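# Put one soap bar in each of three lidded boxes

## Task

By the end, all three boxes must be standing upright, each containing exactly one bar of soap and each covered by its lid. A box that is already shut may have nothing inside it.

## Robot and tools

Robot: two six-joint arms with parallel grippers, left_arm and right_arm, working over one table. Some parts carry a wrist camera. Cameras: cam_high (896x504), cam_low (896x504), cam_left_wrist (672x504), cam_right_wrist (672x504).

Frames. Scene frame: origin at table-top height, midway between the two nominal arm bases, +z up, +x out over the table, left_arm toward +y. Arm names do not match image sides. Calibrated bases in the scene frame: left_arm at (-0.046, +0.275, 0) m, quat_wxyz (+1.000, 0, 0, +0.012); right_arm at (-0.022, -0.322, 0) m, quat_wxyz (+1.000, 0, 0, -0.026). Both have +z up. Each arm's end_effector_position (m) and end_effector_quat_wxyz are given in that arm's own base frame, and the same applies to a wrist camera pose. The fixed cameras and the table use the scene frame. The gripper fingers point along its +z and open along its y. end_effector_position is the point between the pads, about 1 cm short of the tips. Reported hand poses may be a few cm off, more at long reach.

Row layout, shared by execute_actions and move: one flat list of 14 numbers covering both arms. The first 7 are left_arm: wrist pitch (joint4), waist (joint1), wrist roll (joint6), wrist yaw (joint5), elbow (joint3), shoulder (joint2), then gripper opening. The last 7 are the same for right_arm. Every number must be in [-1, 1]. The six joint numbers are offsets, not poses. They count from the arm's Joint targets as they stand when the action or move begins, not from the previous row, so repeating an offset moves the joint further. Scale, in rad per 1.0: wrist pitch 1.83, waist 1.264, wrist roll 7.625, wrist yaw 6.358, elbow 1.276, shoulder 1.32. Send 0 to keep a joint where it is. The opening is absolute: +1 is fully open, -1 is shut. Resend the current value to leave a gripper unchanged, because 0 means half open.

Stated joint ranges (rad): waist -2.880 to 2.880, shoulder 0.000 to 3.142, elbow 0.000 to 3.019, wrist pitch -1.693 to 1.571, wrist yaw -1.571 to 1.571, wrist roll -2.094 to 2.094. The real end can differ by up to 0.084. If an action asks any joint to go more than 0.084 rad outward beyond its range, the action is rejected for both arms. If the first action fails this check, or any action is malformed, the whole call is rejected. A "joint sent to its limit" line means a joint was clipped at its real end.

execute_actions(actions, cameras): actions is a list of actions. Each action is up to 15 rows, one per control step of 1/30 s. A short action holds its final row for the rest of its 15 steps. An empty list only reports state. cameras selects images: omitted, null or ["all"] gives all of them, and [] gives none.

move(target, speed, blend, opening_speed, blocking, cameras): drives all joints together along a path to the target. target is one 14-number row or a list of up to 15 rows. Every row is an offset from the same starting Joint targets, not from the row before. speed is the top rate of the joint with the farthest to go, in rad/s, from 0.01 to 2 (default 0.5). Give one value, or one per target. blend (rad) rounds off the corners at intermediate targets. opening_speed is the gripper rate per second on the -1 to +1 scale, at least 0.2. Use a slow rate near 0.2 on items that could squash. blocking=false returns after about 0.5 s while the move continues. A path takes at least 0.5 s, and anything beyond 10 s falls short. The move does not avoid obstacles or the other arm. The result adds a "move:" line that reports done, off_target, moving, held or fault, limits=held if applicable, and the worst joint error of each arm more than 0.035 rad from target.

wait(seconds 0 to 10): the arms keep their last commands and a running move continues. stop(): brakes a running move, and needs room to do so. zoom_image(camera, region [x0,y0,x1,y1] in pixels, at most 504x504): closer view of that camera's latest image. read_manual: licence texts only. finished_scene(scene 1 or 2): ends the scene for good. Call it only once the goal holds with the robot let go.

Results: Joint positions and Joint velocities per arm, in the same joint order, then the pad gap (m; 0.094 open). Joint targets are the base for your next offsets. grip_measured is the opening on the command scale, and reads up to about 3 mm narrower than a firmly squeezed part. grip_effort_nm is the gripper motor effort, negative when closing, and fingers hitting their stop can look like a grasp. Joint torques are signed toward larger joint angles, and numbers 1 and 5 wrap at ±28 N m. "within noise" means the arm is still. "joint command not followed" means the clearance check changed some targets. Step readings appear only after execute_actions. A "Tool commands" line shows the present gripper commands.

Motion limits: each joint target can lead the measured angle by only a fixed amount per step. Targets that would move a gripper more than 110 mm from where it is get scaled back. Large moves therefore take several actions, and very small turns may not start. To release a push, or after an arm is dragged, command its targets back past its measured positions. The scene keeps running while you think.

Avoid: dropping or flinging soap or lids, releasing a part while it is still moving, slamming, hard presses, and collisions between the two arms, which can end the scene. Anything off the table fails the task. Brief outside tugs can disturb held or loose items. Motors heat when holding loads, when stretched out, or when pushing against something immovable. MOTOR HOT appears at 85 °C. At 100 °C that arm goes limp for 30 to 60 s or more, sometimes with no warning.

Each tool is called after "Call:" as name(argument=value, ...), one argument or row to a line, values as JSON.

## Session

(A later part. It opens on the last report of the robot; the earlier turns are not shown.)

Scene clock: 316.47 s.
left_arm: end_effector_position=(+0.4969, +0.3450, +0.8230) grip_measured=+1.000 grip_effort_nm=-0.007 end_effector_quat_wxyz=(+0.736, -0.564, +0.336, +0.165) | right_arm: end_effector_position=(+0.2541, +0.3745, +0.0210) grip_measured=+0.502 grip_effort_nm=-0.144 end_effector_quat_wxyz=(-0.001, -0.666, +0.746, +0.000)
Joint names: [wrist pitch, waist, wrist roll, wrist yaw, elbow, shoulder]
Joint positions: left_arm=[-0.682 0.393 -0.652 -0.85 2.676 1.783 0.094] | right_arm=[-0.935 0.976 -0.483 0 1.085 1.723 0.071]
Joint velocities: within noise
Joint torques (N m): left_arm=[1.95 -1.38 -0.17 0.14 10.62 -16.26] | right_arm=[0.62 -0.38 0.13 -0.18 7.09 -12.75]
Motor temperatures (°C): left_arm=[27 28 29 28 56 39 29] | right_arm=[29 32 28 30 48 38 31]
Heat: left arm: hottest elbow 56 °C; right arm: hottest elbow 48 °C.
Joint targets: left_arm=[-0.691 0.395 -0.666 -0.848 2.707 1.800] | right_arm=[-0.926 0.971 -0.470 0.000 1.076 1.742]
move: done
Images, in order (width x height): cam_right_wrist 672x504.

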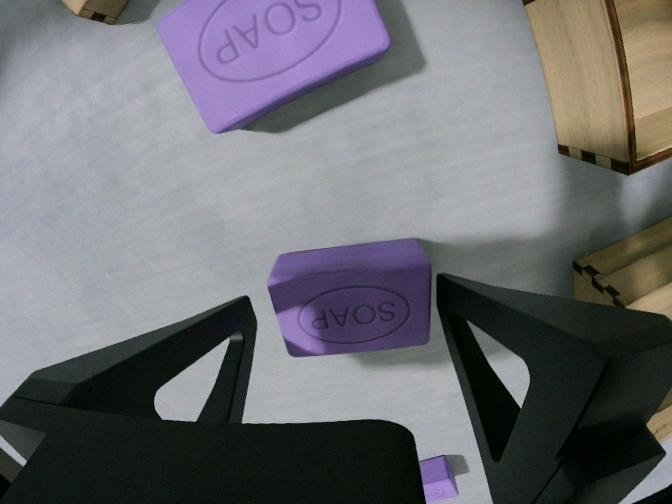

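Call:
move(
  target=[
    [0,0,0,0,0,0,1,0,0,0,0,0,0,-0.25],
    [0,0,0,0,0,0,1,-0.0066,0,0,0,0.043,-0.019,-0.25],
    [0,0,0,0,0,0,1,-0.180,0,0,0,0.177,-0.141,-0.25],
    [0,0,0,0,0,0,1,-0.249,-0.097,-0.0574,0,0.553,0.154,-0.25],
  ],
  speed=[0.3,0.3,0.4,0.5],
  opening_speed=0.4,
  cameras=["cam_right_wrist"],
)

Call:
zoom_image(
  camera="cam_right_wrist",
  region=[220, 120, 480, 400],
)

Scene clock: 337.37 s.
left_arm: end_effector_position=(+0.4969, +0.3450, +0.8230) grip_measured=+1.000 grip_effort_nm=-0.017 end_effector_quat_wxyz=(+0.736, -0.564, +0.336, +0.165) | right_arm: end_effector_position=(+0.3892, +0.4422, +0.1390) grip_measured=+0.152 grip_effort_nm=-1.082 end_effector_quat_wxyz=(+0.004, +0.765, -0.644, +0.000)
Joint names: [wrist pitch, waist, wrist roll, wrist yaw, elbow, shoulder]
Joint positions: left_arm=[-0.682 0.393 -0.652 -0.85 2.676 1.783 0.094] | right_arm=[-1.374 0.85 -0.894 0 1.721 1.925 0.054]
Joint velocities: within noise
Joint torques (N m): left_arm=[1.94 -1.38 -0.17 0.13 10.62 -16.21] | right_arm=[0.08 -0.09 -0.09 -0.21 14.65 -17.44]
Motor temperatures (°C): left_arm=[27 28 29 28 56 39 29] | right_arm=[29 32 28 30 48 38 31]
Heat: left arm: hottest elbow 56 °C; right arm: hottest elbow 48 °C.
Joint targets: left_arm=[-0.691 0.395 -0.666 -0.848 2.707 1.800] | right_arm=[-1.382 0.848 -0.908 0.000 1.782 1.945]
move: off_target (right_arm); right_arm: the elbow is farthest, 0.061 rad from its target
Images, in order (width x height): cam_right_wrist 672x504.

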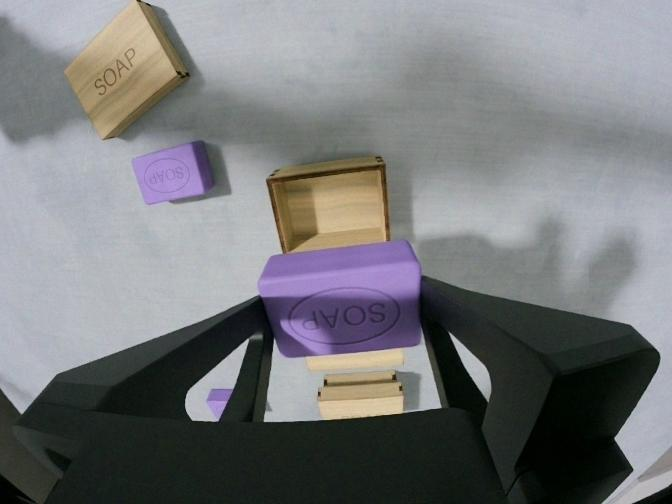

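Scaled by 1.800 from the camera's 672x504 image, which has a finer 960x720 frame.

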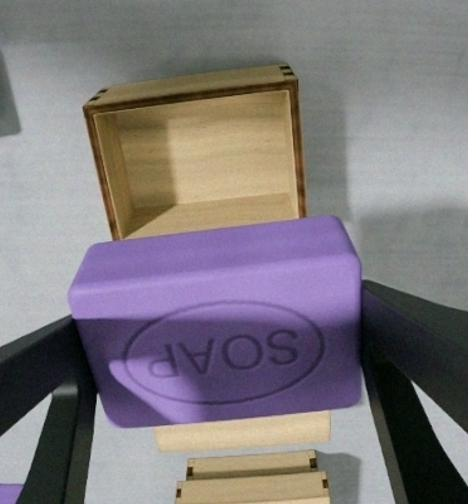

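Call:
move(
  target=[
    [0,0,0,0,0,0,1,0.005,0.0095,0,0,-0.047,0.005,-0.25],
    [0,0,0,0,0,0,1,0.080,0.0095,0,0,-0.120,0.029,-0.25],
  ],
  speed=0.25,
  cameras=["cam_right_wrist","cam_low"],
)

Call:
zoom_image(
  camera="cam_right_wrist",
  region=[220, 120, 480, 400],
)

Call:
zoom_image(
  camera="cam_low",
  region=[480, 240, 560, 320],
)

Scene clock: 386.60 s.
left_arm: end_effector_position=(+0.4969, +0.3450, +0.8230) grip_measured=+1.000 grip_effort_nm=-0.012 end_effector_quat_wxyz=(+0.736, -0.564, +0.336, +0.165) | right_arm: end_effector_position=(+0.3887, +0.4446, +0.0836) grip_measured=+0.152 grip_effort_nm=-1.082 end_effector_quat_wxyz=(+0.002, +0.767, -0.642, +0.000)
Joint names: [wrist pitch, waist, wrist roll, wrist yaw, elbow, shoulder]
Joint positions: left_arm=[-0.682 0.393 -0.652 -0.85 2.676 1.783 0.094] | right_arm=[-1.244 0.853 -0.894 0 1.636 1.967 0.054]
Joint velocities: within noise
Joint torques (N m): left_arm=[1.95 -1.38 -0.17 0.13 10.61 -16.26] | right_arm=[0.7 0.73 -0.11 -0.21 8.62 -17.9]
Motor temperatures (°C): left_arm=[27 28 29 28 55 39 29] | right_arm=[29 32 28 30 53 40 32]
Heat: left arm: hottest elbow 55 °C; right arm: hottest elbow 53 °C.
Joint targets: left_arm=[-0.691 0.395 -0.666 -0.848 2.707 1.800] | right_arm=[-1.236 0.860 -0.907 0.000 1.628 1.984]
move: done
Images, in order (width x height): cam_low 896x504, cam_right_wrist 672x504.

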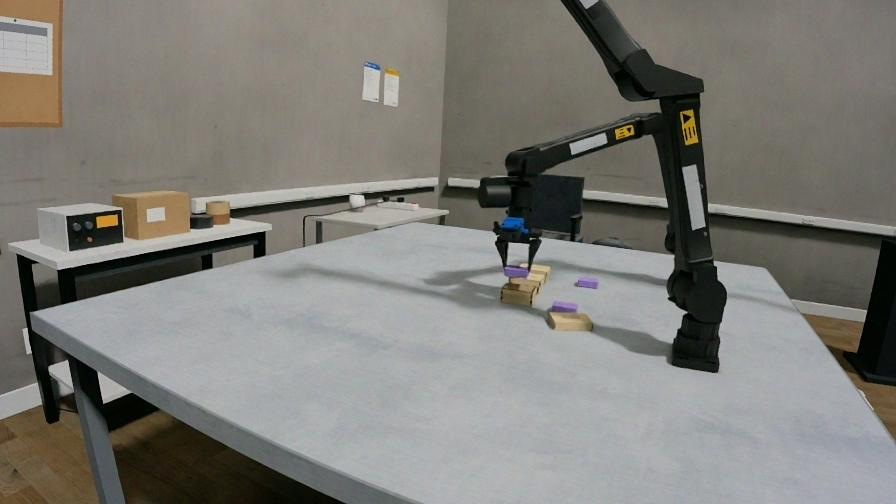

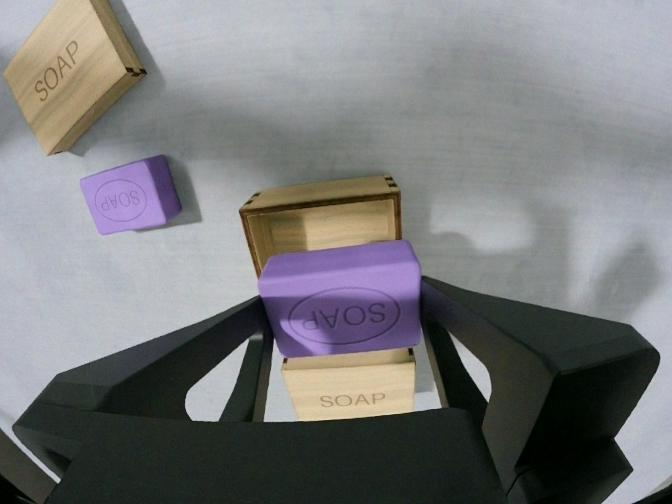

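Scaled by 1.800 from the camera's 672x504 image, which has a finer 960x720 frame.

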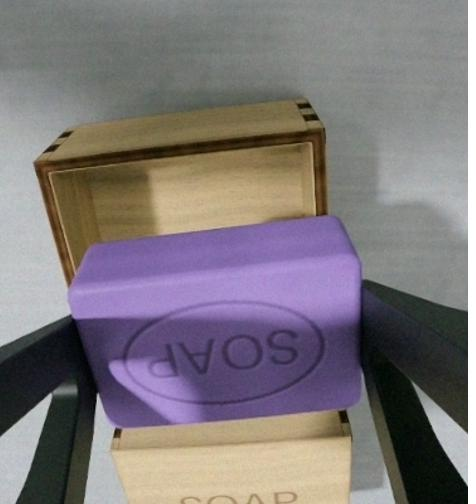

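Scaled by 6.300 from the camera's 896x504 image, which has a finer 1280x720 frame.

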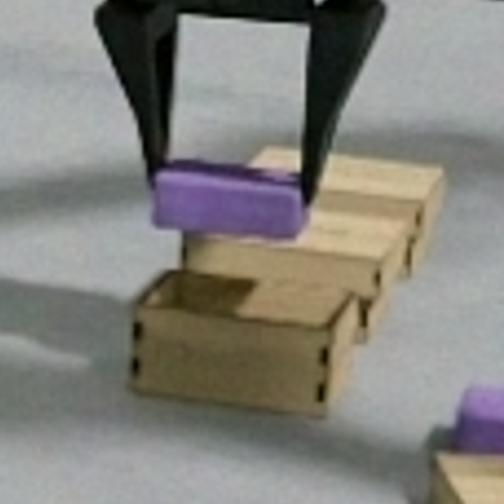

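Call:
move(
  target=[0,0,0,0,0,0,1,0.0443,0.0036,0,0,-0.0486,0.0144,-0.25],
  speed=0.15,
  cameras=["cam_right_wrist","cam_low"],
)

Call:
zoom_image(
  camera="cam_right_wrist",
  region=[220, 120, 480, 400],
)

Call:
zoom_image(
  camera="cam_low",
  region=[480, 240, 560, 320],
)

Scene clock: 412.87 s.
left_arm: end_effector_position=(+0.4969, +0.3450, +0.8230) grip_measured=+1.000 grip_effort_nm=-0.007 end_effector_quat_wxyz=(+0.736, -0.564, +0.336, +0.165) | right_arm: end_effector_position=(+0.3838, +0.4432, +0.0540) grip_measured=+0.152 grip_effort_nm=-1.072 end_effector_quat_wxyz=(-0.001, +0.768, -0.640, +0.000)
Joint names: [wrist pitch, waist, wrist roll, wrist yaw, elbow, shoulder]
Joint positions: left_arm=[-0.682 0.393 -0.652 -0.85 2.676 1.783 0.094] | right_arm=[-1.164 0.858 -0.894 0 1.575 1.981 0.054]
Joint velocities: within noise
Joint torques (N m): left_arm=[1.95 -1.38 -0.17 0.14 10.59 -16.26] | right_arm=[0.57 0.73 -0.11 -0.21 8.25 -17.85]
Motor temperatures (°C): left_arm=[27 28 29 28 55 39 29] | right_arm=[29 31 28 30 52 41 32]
Heat: left arm: hottest elbow 55 °C; right arm: hottest elbow 52 °C.
Joint targets: left_arm=[-0.691 0.395 -0.666 -0.848 2.707 1.800] | right_arm=[-1.155 0.865 -0.907 0.000 1.566 2.003]
move: done
Images, in order (width x height): cam_low 896x504, cam_right_wrist 672x504.

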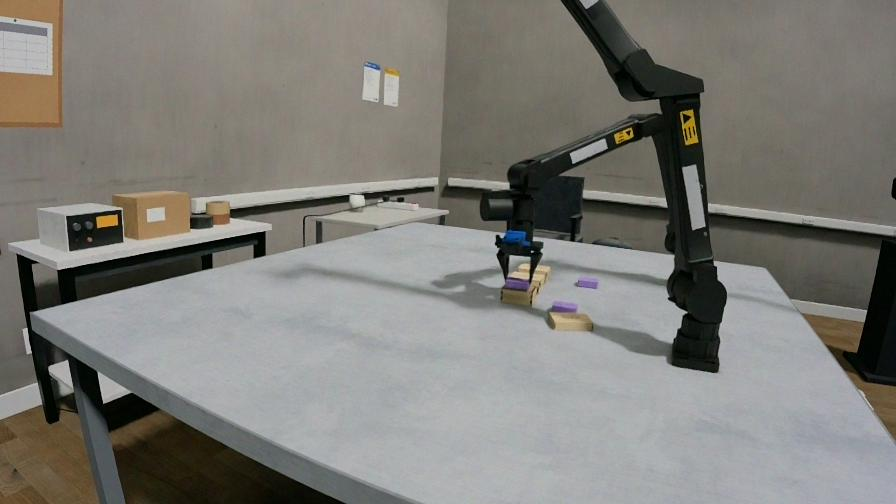

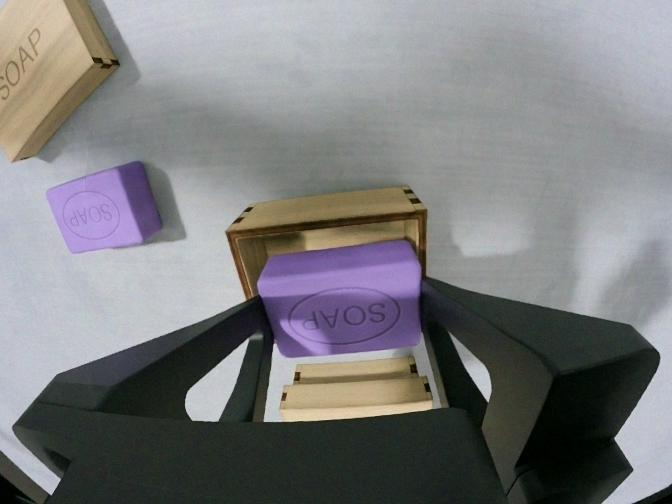

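Scaled by 1.800 from the camera's 672x504 image, which has a finer 960x720 frame.

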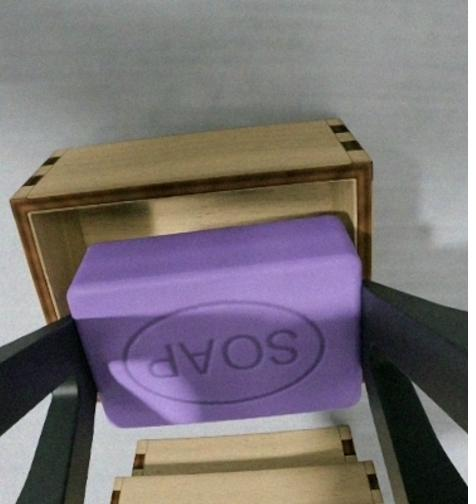

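Scaled by 6.300 from the camera's 896x504 image, which has a finer 1280x720 frame.

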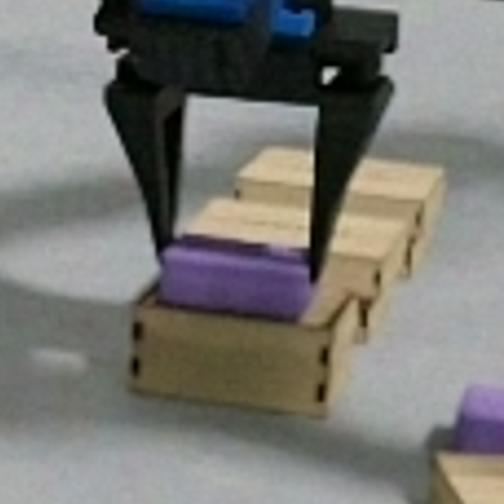

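Call:
move(
  target=[0,0,0,0,0,0,1,0.0235,0,0,0,-0.0192,0.0145,-0.25],
  speed=0.08,
  cameras=["cam_right_wrist","cam_low"],
)

Call:
zoom_image(
  camera="cam_right_wrist",
  region=[220, 120, 480, 400],
)

Call:
zoom_image(
  camera="cam_low",
  region=[480, 240, 560, 320],
)

Scene clock: 429.30 s.
left_arm: end_effector_position=(+0.4969, +0.3450, +0.8230) grip_measured=+1.000 grip_effort_nm=-0.017 end_effector_quat_wxyz=(+0.736, -0.564, +0.336, +0.165) | right_arm: end_effector_position=(+0.3861, +0.4453, +0.0439) grip_measured=+0.152 grip_effort_nm=-1.072 end_effector_quat_wxyz=(-0.009, +0.768, -0.640, +0.001)
Joint names: [wrist pitch, waist, wrist roll, wrist yaw, elbow, shoulder]
Joint positions: left_arm=[-0.682 0.393 -0.652 -0.85 2.676 1.783 0.094] | right_arm=[-1.122 0.858 -0.894 0.002 1.559 1.989 0.054]
Joint velocities: within noise
Joint torques (N m): left_arm=[1.94 -1.44 -0.17 0.13 10.62 -16.26] | right_arm=[0.8 0.73 -0.11 -0.3 7.47 -16.62]
Motor temperatures (°C): left_arm=[27 28 29 28 55 39 29] | right_arm=[29 31 28 30 50 41 32]
Heat: left arm: hottest elbow 55 °C; right arm: hottest elbow 50 °C.
Joint targets: left_arm=[-0.691 0.395 -0.666 -0.848 2.707 1.800] | right_arm=[-1.112 0.865 -0.907 0.001 1.542 2.022]
move: done
Images, in order (width x height): cam_low 896x504, cam_right_wrist 672x504.

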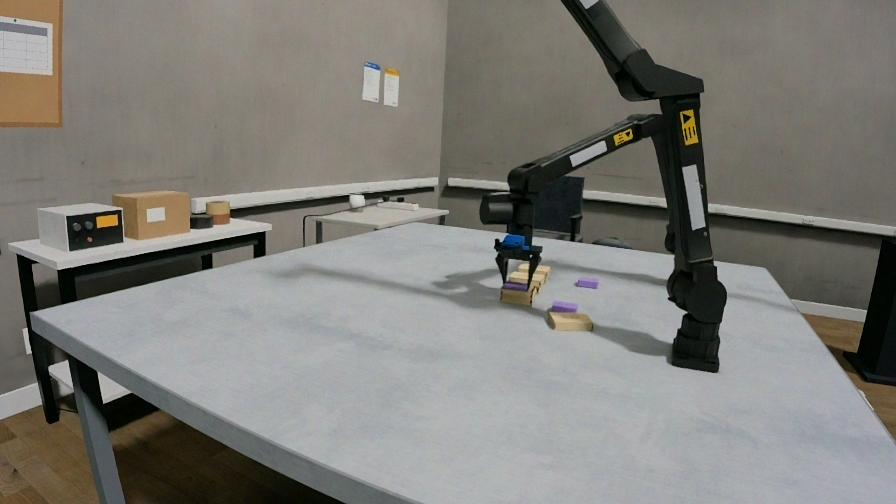

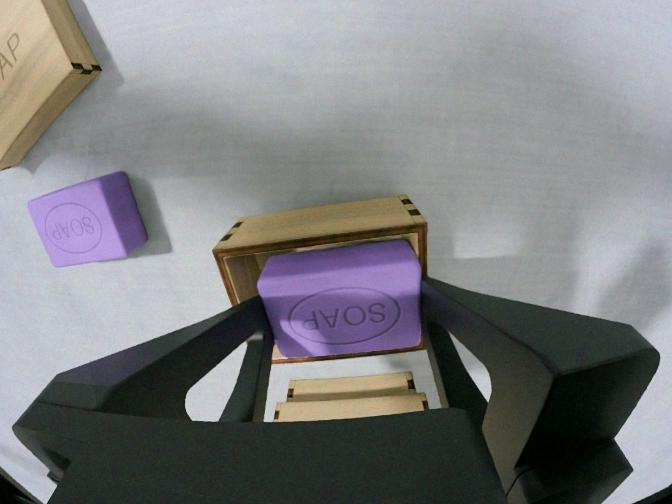

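Scaled by 1.800 from the camera's 672x504 image, which has a finer 960x720 frame.

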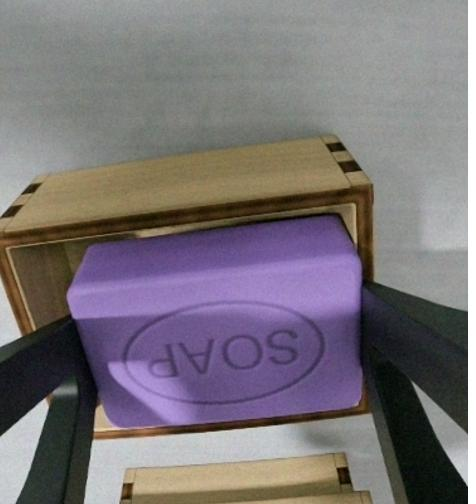

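Scaled by 6.300 from the camera's 896x504 image, which has a finer 1280x720 frame.

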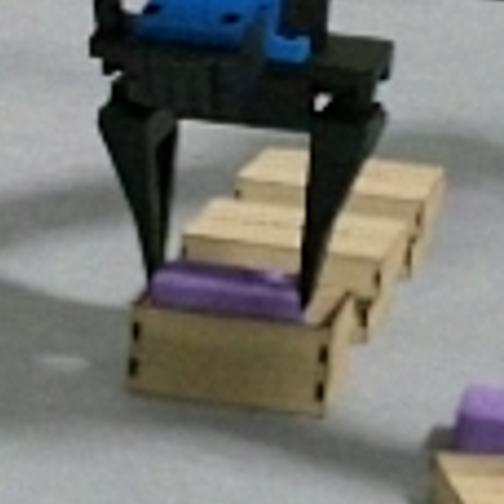

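Call:
move(
  target=[
    [0,0,0,0,0,0,1,-0.012,0.0024,0,0,-0.004,0,-0.25],
    [0,0,0,0,0,0,1,-0.012,0.0024,0,0,-0.008,0.008,-0.25],
  ],
  speed=0.06,
  cameras=["cam_right_wrist","cam_low"],
)

Call:
zoom_image(
  camera="cam_right_wrist",
  region=[220, 120, 480, 400],
)

Call:
zoom_image(
  camera="cam_low",
  region=[480, 240, 560, 320],
)

Scene clock: 448.07 s.
left_arm: end_effector_position=(+0.4969, +0.3450, +0.8230) grip_measured=+1.000 grip_effort_nm=-0.002 end_effector_quat_wxyz=(+0.736, -0.564, +0.336, +0.165) | right_arm: end_effector_position=(+0.3856, +0.4451, +0.0435) grip_measured=+0.151 grip_effort_nm=-1.077 end_effector_quat_wxyz=(-0.009, +0.768, -0.640, +0.001)
Joint names: [wrist pitch, waist, wrist roll, wrist yaw, elbow, shoulder]
Joint positions: left_arm=[-0.682 0.393 -0.652 -0.85 2.676 1.783 0.094] | right_arm=[-1.122 0.858 -0.894 0.002 1.558 1.989 0.054]
Joint velocities: within noise
Joint torques (N m): left_arm=[1.94 -1.38 -0.17 0.13 10.61 -16.21] | right_arm=[-0.02 0.97 -0.11 -0.3 6.74 -15.79]
Motor temperatures (°C): left_arm=[27 28 29 28 55 39 29] | right_arm=[29 31 28 30 48 39 32]
Heat: left arm: hottest elbow 55 °C; right arm: hottest elbow 48 °C.
Joint targets: left_arm=[-0.691 0.395 -0.666 -0.848 2.707 1.800] | right_arm=[-1.134 0.868 -0.907 0.001 1.532 2.032]
move: off_target (right_arm); right_arm: the shoulder is farthest, 0.044 rad from its target
Images, in order (width x height): cam_low 896x504, cam_right_wrist 672x504.

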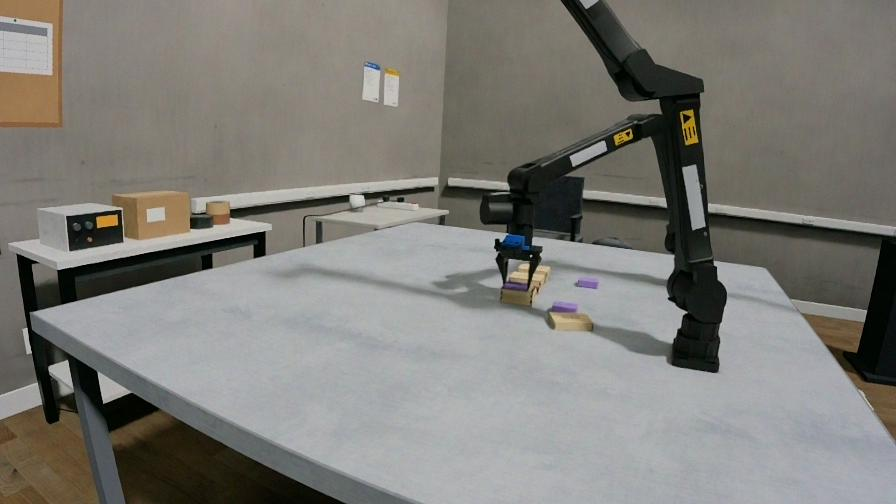

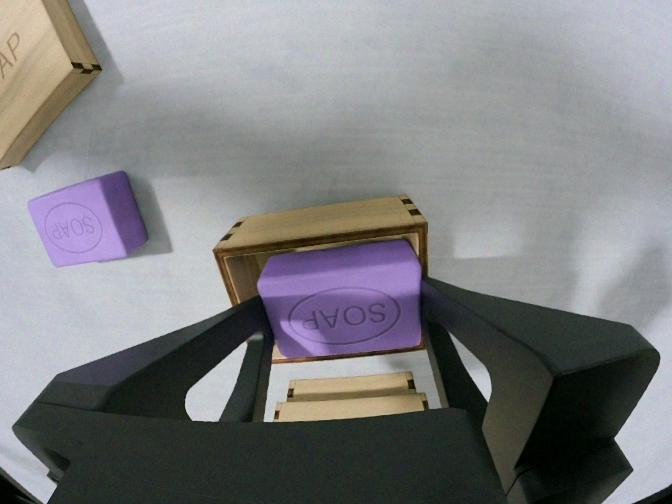

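Scaled by 1.800 from the camera's 672x504 image, which has a finer 960x720 frame.

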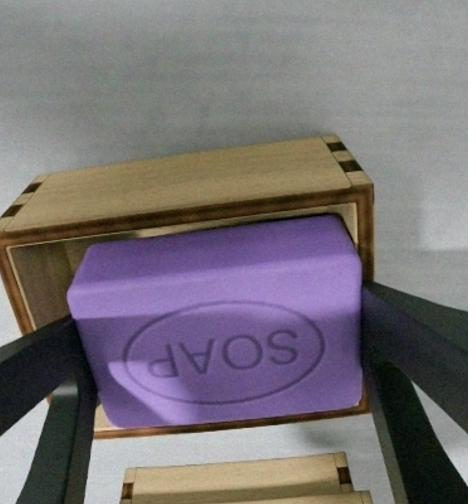

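Scaled by 6.300 from the camera's 896x504 image, which has a finer 1280x720 frame.

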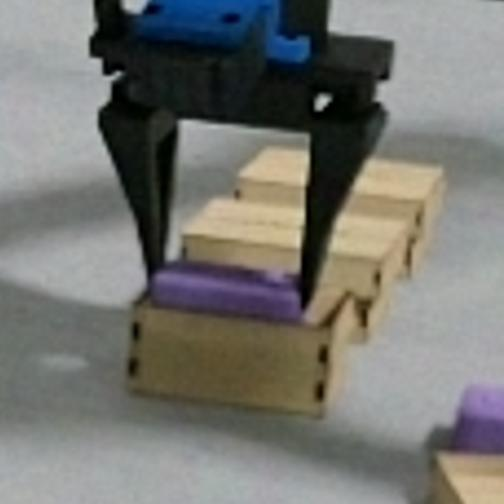

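Call:
move(
  target=[0,0,0,0,0,0,1,-0.0164,0,0,0,0,-0.0555,-0.25],
  speed=0.08,
  cameras=["cam_right_wrist","cam_low"],
)

Call:
zoom_image(
  camera="cam_right_wrist",
  region=[220, 120, 480, 400],
)

Call:
zoom_image(
  camera="cam_low",
  region=[480, 240, 560, 320],
)

Scene clock: 474.57 s.
left_arm: end_effector_position=(+0.4969, +0.3450, +0.8230) grip_measured=+1.000 grip_effort_nm=-0.012 end_effector_quat_wxyz=(+0.736, -0.564, +0.336, +0.165) | right_arm: end_effector_position=(+0.3746, +0.4348, +0.0432) grip_measured=+0.151 grip_effort_nm=-1.077 end_effector_quat_wxyz=(+0.012, +0.769, -0.639, +0.001)
Joint names: [wrist pitch, waist, wrist roll, wrist yaw, elbow, shoulder]
Joint positions: left_arm=[-0.682 0.393 -0.652 -0.85 2.676 1.783 0.094] | right_arm=[-1.156 0.861 -0.895 0.002 1.539 1.978 0.054]
Joint velocities: within noise
Joint torques (N m): left_arm=[1.95 -1.38 -0.17 0.14 10.61 -16.26] | right_arm=[0.06 0.73 -0.11 -0.3 8.21 -20.78]
Motor temperatures (°C): left_arm=[27 28 29 28 55 39 29] | right_arm=[29 31 28 30 47 38 32]
Heat: left arm: hottest elbow 55 °C; right arm: hottest elbow 47 °C.
Joint targets: left_arm=[-0.691 0.395 -0.666 -0.848 2.707 1.800] | right_arm=[-1.163 0.868 -0.907 0.000 1.532 1.959]
move: done
Images, in order (width x height): cam_low 896x504, cam_right_wrist 672x504.

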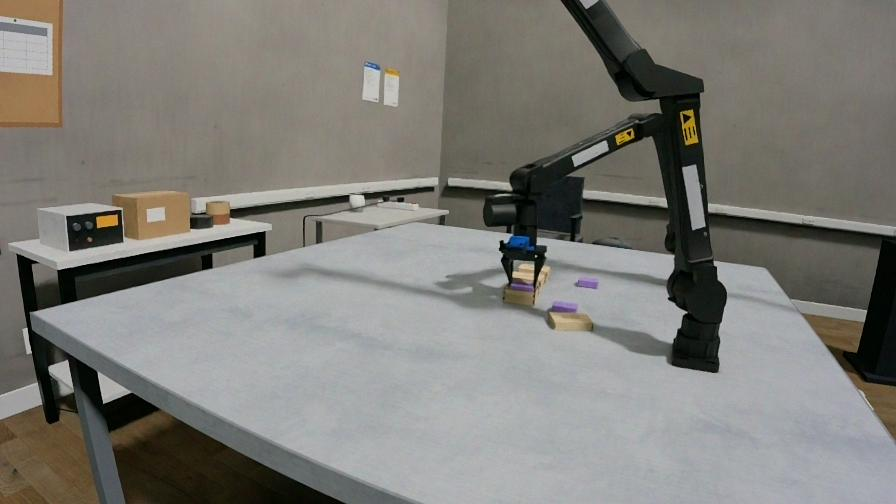

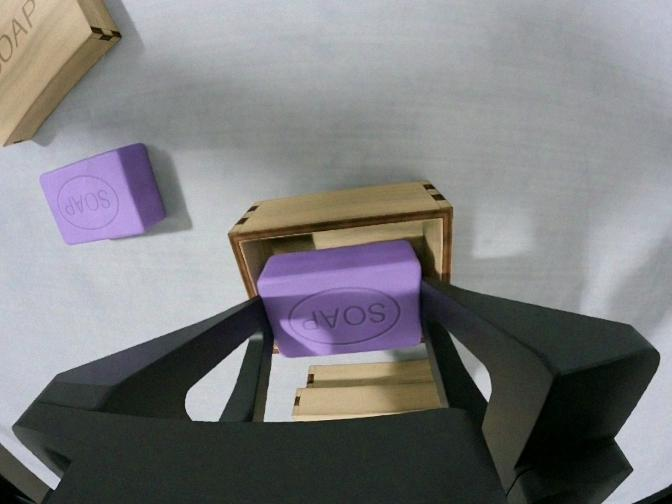

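Scaled by 1.800 from the camera's 672x504 image, which has a finer 960x720 frame.

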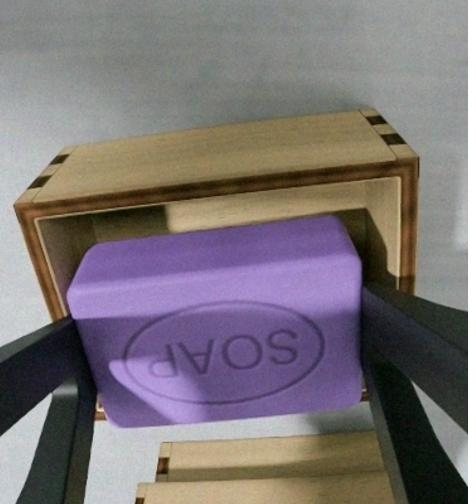

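Scaled by 6.300 from the camera's 896x504 image, which has a finer 1280x720 frame.

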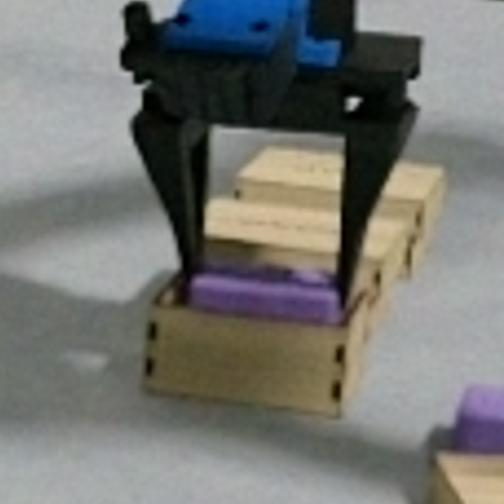

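Call:
move(
  target=[0,0,0,0,0,0,1,0.0219,0,0,0,0,0,-0.25],
  speed=0.08,
  cameras=["cam_right_wrist","cam_low"],
)

Call:
zoom_image(
  camera="cam_right_wrist",
  region=[220, 120, 480, 400],
)

Call:
zoom_image(
  camera="cam_low",
  region=[480, 240, 560, 320],
)

Scene clock: 488.23 s.
left_arm: end_effector_position=(+0.4969, +0.3450, +0.8230) grip_measured=+1.000 grip_effort_nm=-0.012 end_effector_quat_wxyz=(+0.736, -0.564, +0.336, +0.165) | right_arm: end_effector_position=(+0.3784, +0.4392, +0.0431) grip_measured=+0.151 grip_effort_nm=-1.077 end_effector_quat_wxyz=(+0.000, +0.769, -0.639, +0.001)
Joint names: [wrist pitch, waist, wrist roll, wrist yaw, elbow, shoulder]
Joint positions: left_arm=[-0.682 0.393 -0.652 -0.85 2.676 1.783 0.094] | right_arm=[-1.132 0.861 -0.895 0.002 1.539 1.978 0.054]
Joint velocities: within noise
Joint torques (N m): left_arm=[1.94 -1.44 -0.17 0.13 10.62 -16.26] | right_arm=[0.73 0.73 -0.11 -0.29 8.24 -20.48]
Motor temperatures (°C): left_arm=[27 28 29 28 55 39 29] | right_arm=[29 31 28 30 48 39 33]
Heat: left arm: hottest elbow 55 °C; right arm: hottest elbow 48 °C.
Joint targets: left_arm=[-0.691 0.395 -0.666 -0.848 2.707 1.800] | right_arm=[-1.123 0.868 -0.907 0.000 1.532 1.959]
move: done
Images, in order (width x height): cam_low 896x504, cam_right_wrist 672x504.

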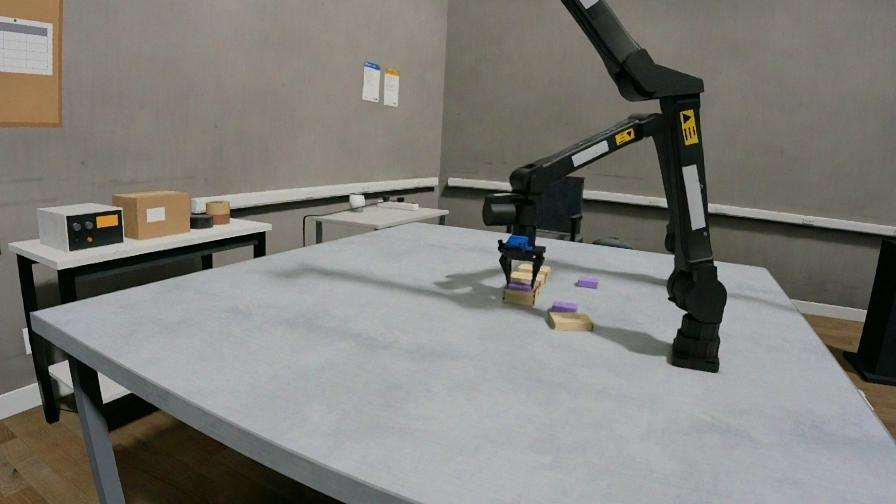

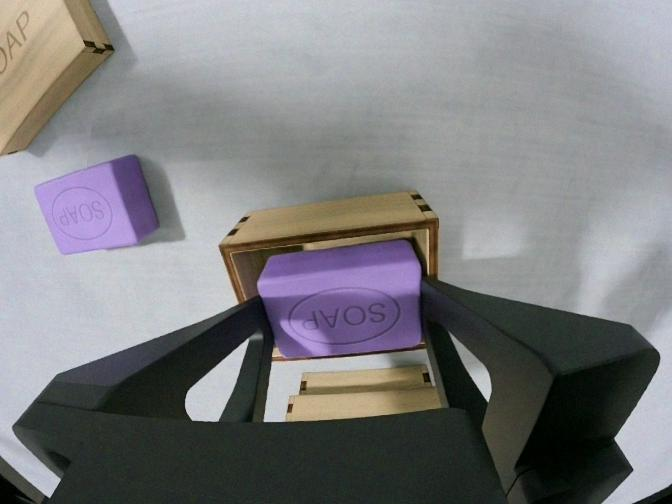

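Scaled by 1.800 from the camera's 672x504 image, which has a finer 960x720 frame.

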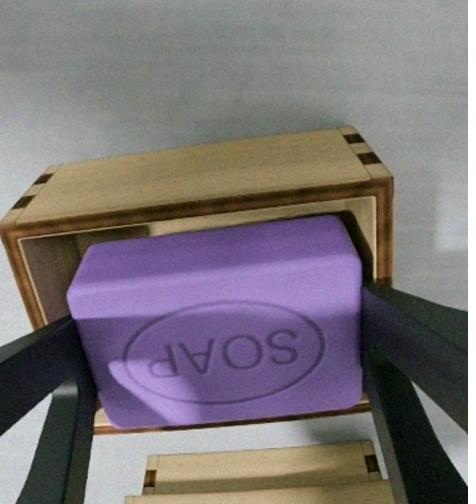

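Scaled by 6.300 from the camera's 896x504 image, which has a finer 1280x720 frame.

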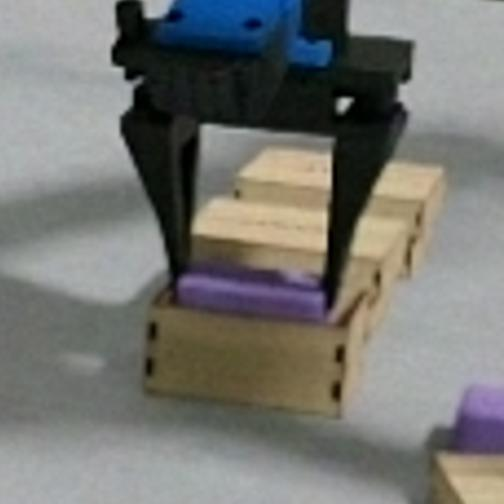

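Call:
move(
  target=[
    [0,0,0,0,0,0,1,0,0,0,0,0,0.022,-0.25],
    [0,0,0,0,0,0,1,0.011,0,0,0,-0.010,0.0364,-0.25],
  ],
  speed=0.08,
  cameras=["cam_right_wrist","cam_low"],
)

Call:
zoom_image(
  camera="cam_right_wrist",
  region=[220, 120, 480, 400],
)

Call:
zoom_image(
  camera="cam_low",
  region=[480, 240, 560, 320],
)

Scene clock: 502.53 s.
left_arm: end_effector_position=(+0.4969, +0.3450, +0.8230) grip_measured=+1.000 grip_effort_nm=-0.017 end_effector_quat_wxyz=(+0.736, -0.564, +0.336, +0.165) | right_arm: end_effector_position=(+0.3785, +0.4393, +0.0368) grip_measured=+0.151 grip_effort_nm=-1.082 end_effector_quat_wxyz=(-0.002, +0.769, -0.639, +0.001)
Joint names: [wrist pitch, waist, wrist roll, wrist yaw, elbow, shoulder]
Joint positions: left_arm=[-0.682 0.393 -0.652 -0.85 2.676 1.783 0.094] | right_arm=[-1.112 0.861 -0.895 0.002 1.528 1.983 0.054]
Joint velocities: within noise
Joint torques (N m): left_arm=[1.95 -1.44 -0.17 0.13 10.61 -16.21] | right_arm=[0.75 0.73 -0.11 -0.29 7.98 -16.97]
Motor temperatures (°C): left_arm=[27 28 29 28 55 39 29] | right_arm=[29 31 28 30 49 39 33]
Heat: left arm: hottest elbow 55 °C; right arm: hottest elbow 49 °C.
Joint targets: left_arm=[-0.691 0.395 -0.666 -0.848 2.707 1.800] | right_arm=[-1.103 0.868 -0.907 0.000 1.519 2.007]
move: done
Images, in order (width x height): cam_low 896x504, cam_right_wrist 672x504.

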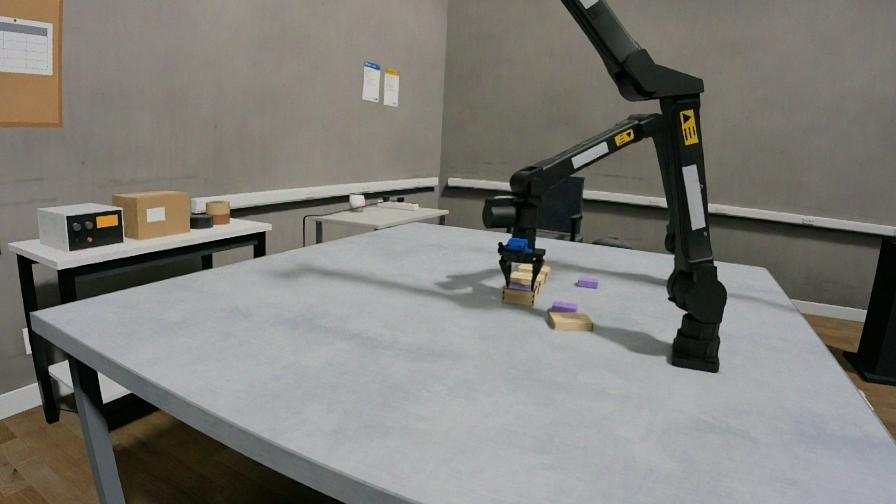

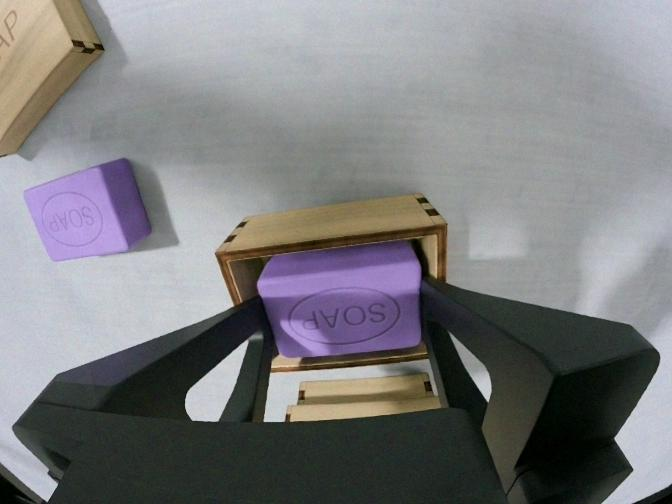

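Scaled by 1.800 from the camera's 672x504 image, which has a finer 960x720 frame.

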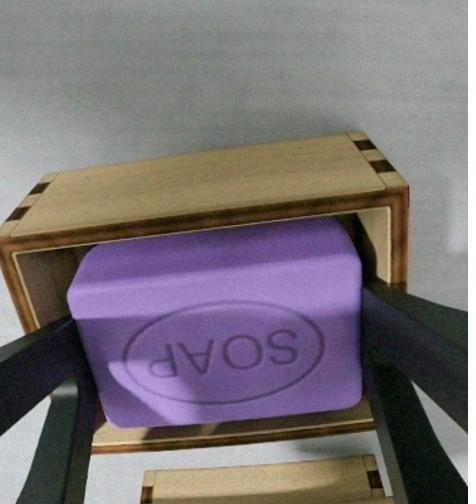

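Scaled by 6.300 from the camera's 896x504 image, which has a finer 1280x720 frame.

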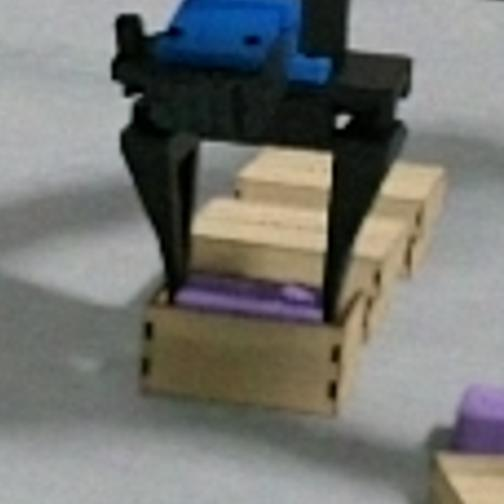

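Call:
move(
  target=[
    [0,0,0,0,0,0,1,0.006,0,0,0,-0.0047,0.009,-0.25],
    [0,0,0,0,0,0,1,0.006,0,0,0,-0.0047,0.009,0.21],
    [0,0,0,0,0,0,1,0,0,0,0,0.040,-0.015,0.21],
    [0,0,0,0,0,0,1,-0.143,0,0,0,0.167,-0.099,0.21],
  ],
  speed=[0.08,0.08,0.12,0.25],
  opening_speed=0.25,
  cameras=["cam_right_wrist","cam_low"],
)

Call:
zoom_image(
  camera="cam_right_wrist",
  region=[220, 120, 480, 400],
)

Scene clock: 524.50 s.
left_arm: end_effector_position=(+0.4969, +0.3450, +0.8230) grip_measured=+1.000 grip_effort_nm=-0.007 end_effector_quat_wxyz=(+0.736, -0.564, +0.336, +0.165) | right_arm: end_effector_position=(+0.3770, +0.4376, +0.1398) grip_measured=+0.200 grip_effort_nm=0.471 end_effector_quat_wxyz=(+0.002, +0.769, -0.639, +0.001)
Joint names: [wrist pitch, waist, wrist roll, wrist yaw, elbow, shoulder]
Joint positions: left_arm=[-0.682 0.393 -0.652 -0.85 2.676 1.783 0.094] | right_arm=[-1.357 0.861 -0.895 0.002 1.674 1.892 0.056]
Joint velocities: within noise
Joint torques (N m): left_arm=[1.94 -1.38 -0.17 0.13 10.61 -16.26] | right_arm=[-0.01 0.67 -0.11 -0.29 14.43 -19.08]
Motor temperatures (°C): left_arm=[27 28 29 28 55 39 29] | right_arm=[29 31 28 30 49 39 33]
Heat: left arm: hottest elbow 55 °C; right arm: hottest elbow 49 °C.
Joint targets: left_arm=[-0.691 0.395 -0.666 -0.848 2.707 1.800] | right_arm=[-1.365 0.868 -0.907 0.000 1.732 1.876]
move: off_target (right_arm); right_arm: the elbow is farthest, 0.058 rad from its target
Images, in order (width x height): cam_low 896x504, cam_right_wrist 672x504.

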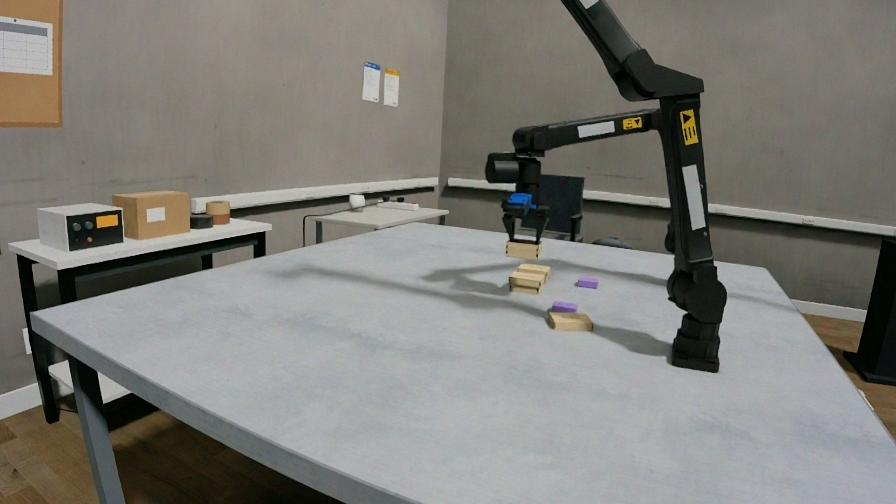

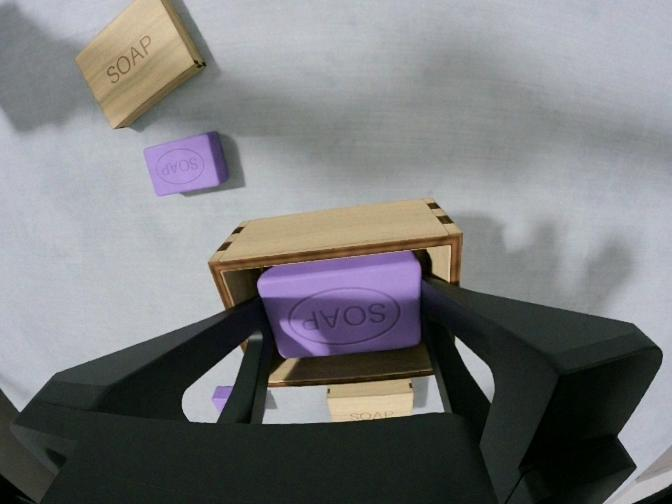

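Scaled by 1.800 from the camera's 672x504 image, which has a finer 960x720 frame.

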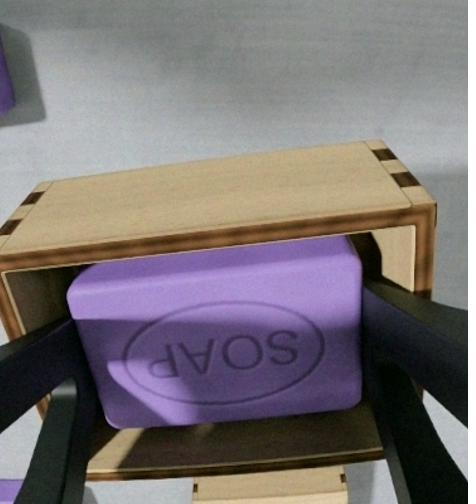

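Call:
move(
  target=[
    [0,0,0,0,0,0,1,0.004,0,0,0,-0.045,0.02,0.21],
    [0,0,0,0,0,0,1,0.143,0,0,0,-0.166,0.103,0.21],
  ],
  speed=[0.2,0.15],
  cameras=["cam_low"],
)

Call:
zoom_image(
  camera="cam_low",
  region=[480, 240, 560, 320],
)

Scene clock: 540.33 s.
left_arm: end_effector_position=(+0.4969, +0.3450, +0.8230) grip_measured=+1.000 grip_effort_nm=-0.012 end_effector_quat_wxyz=(+0.736, -0.564, +0.336, +0.165) | right_arm: end_effector_position=(+0.3777, +0.4384, +0.0308) grip_measured=+0.200 grip_effort_nm=0.476 end_effector_quat_wxyz=(+0.003, +0.769, -0.639, +0.001)
Joint names: [wrist pitch, waist, wrist roll, wrist yaw, elbow, shoulder]
Joint positions: left_arm=[-0.682 0.393 -0.652 -0.85 2.676 1.783 0.094] | right_arm=[-1.112 0.861 -0.895 0.002 1.528 1.993 0.056]
Joint velocities: within noise
Joint torques (N m): left_arm=[1.95 -1.38 -0.17 0.14 10.61 -16.21] | right_arm=[0.8 0.73 -0.11 -0.29 8.1 -17.55]
Motor temperatures (°C): left_arm=[27 28 29 28 55 39 29] | right_arm=[29 31 28 30 54 41 32]
Heat: left arm: hottest elbow 55 °C; right arm: hottest elbow 54 °C.
Joint targets: left_arm=[-0.691 0.395 -0.666 -0.848 2.707 1.800] | right_arm=[-1.103 0.868 -0.907 0.000 1.520 2.012]
move: done
Images, in order (width x height): cam_low 896x504.

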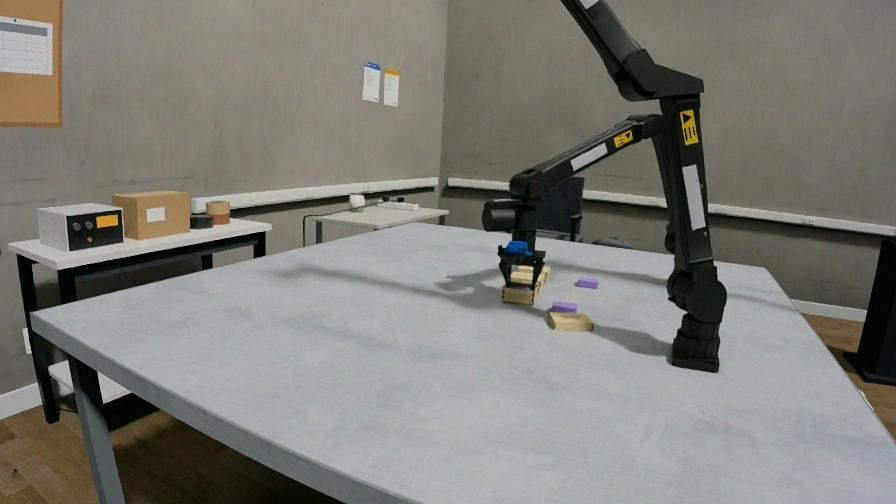

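Scaled by 6.300 from the camera's 896x504 image, which has a finer 1280x720 frame.

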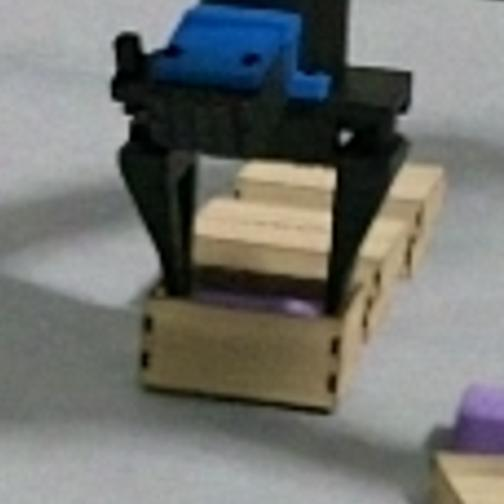

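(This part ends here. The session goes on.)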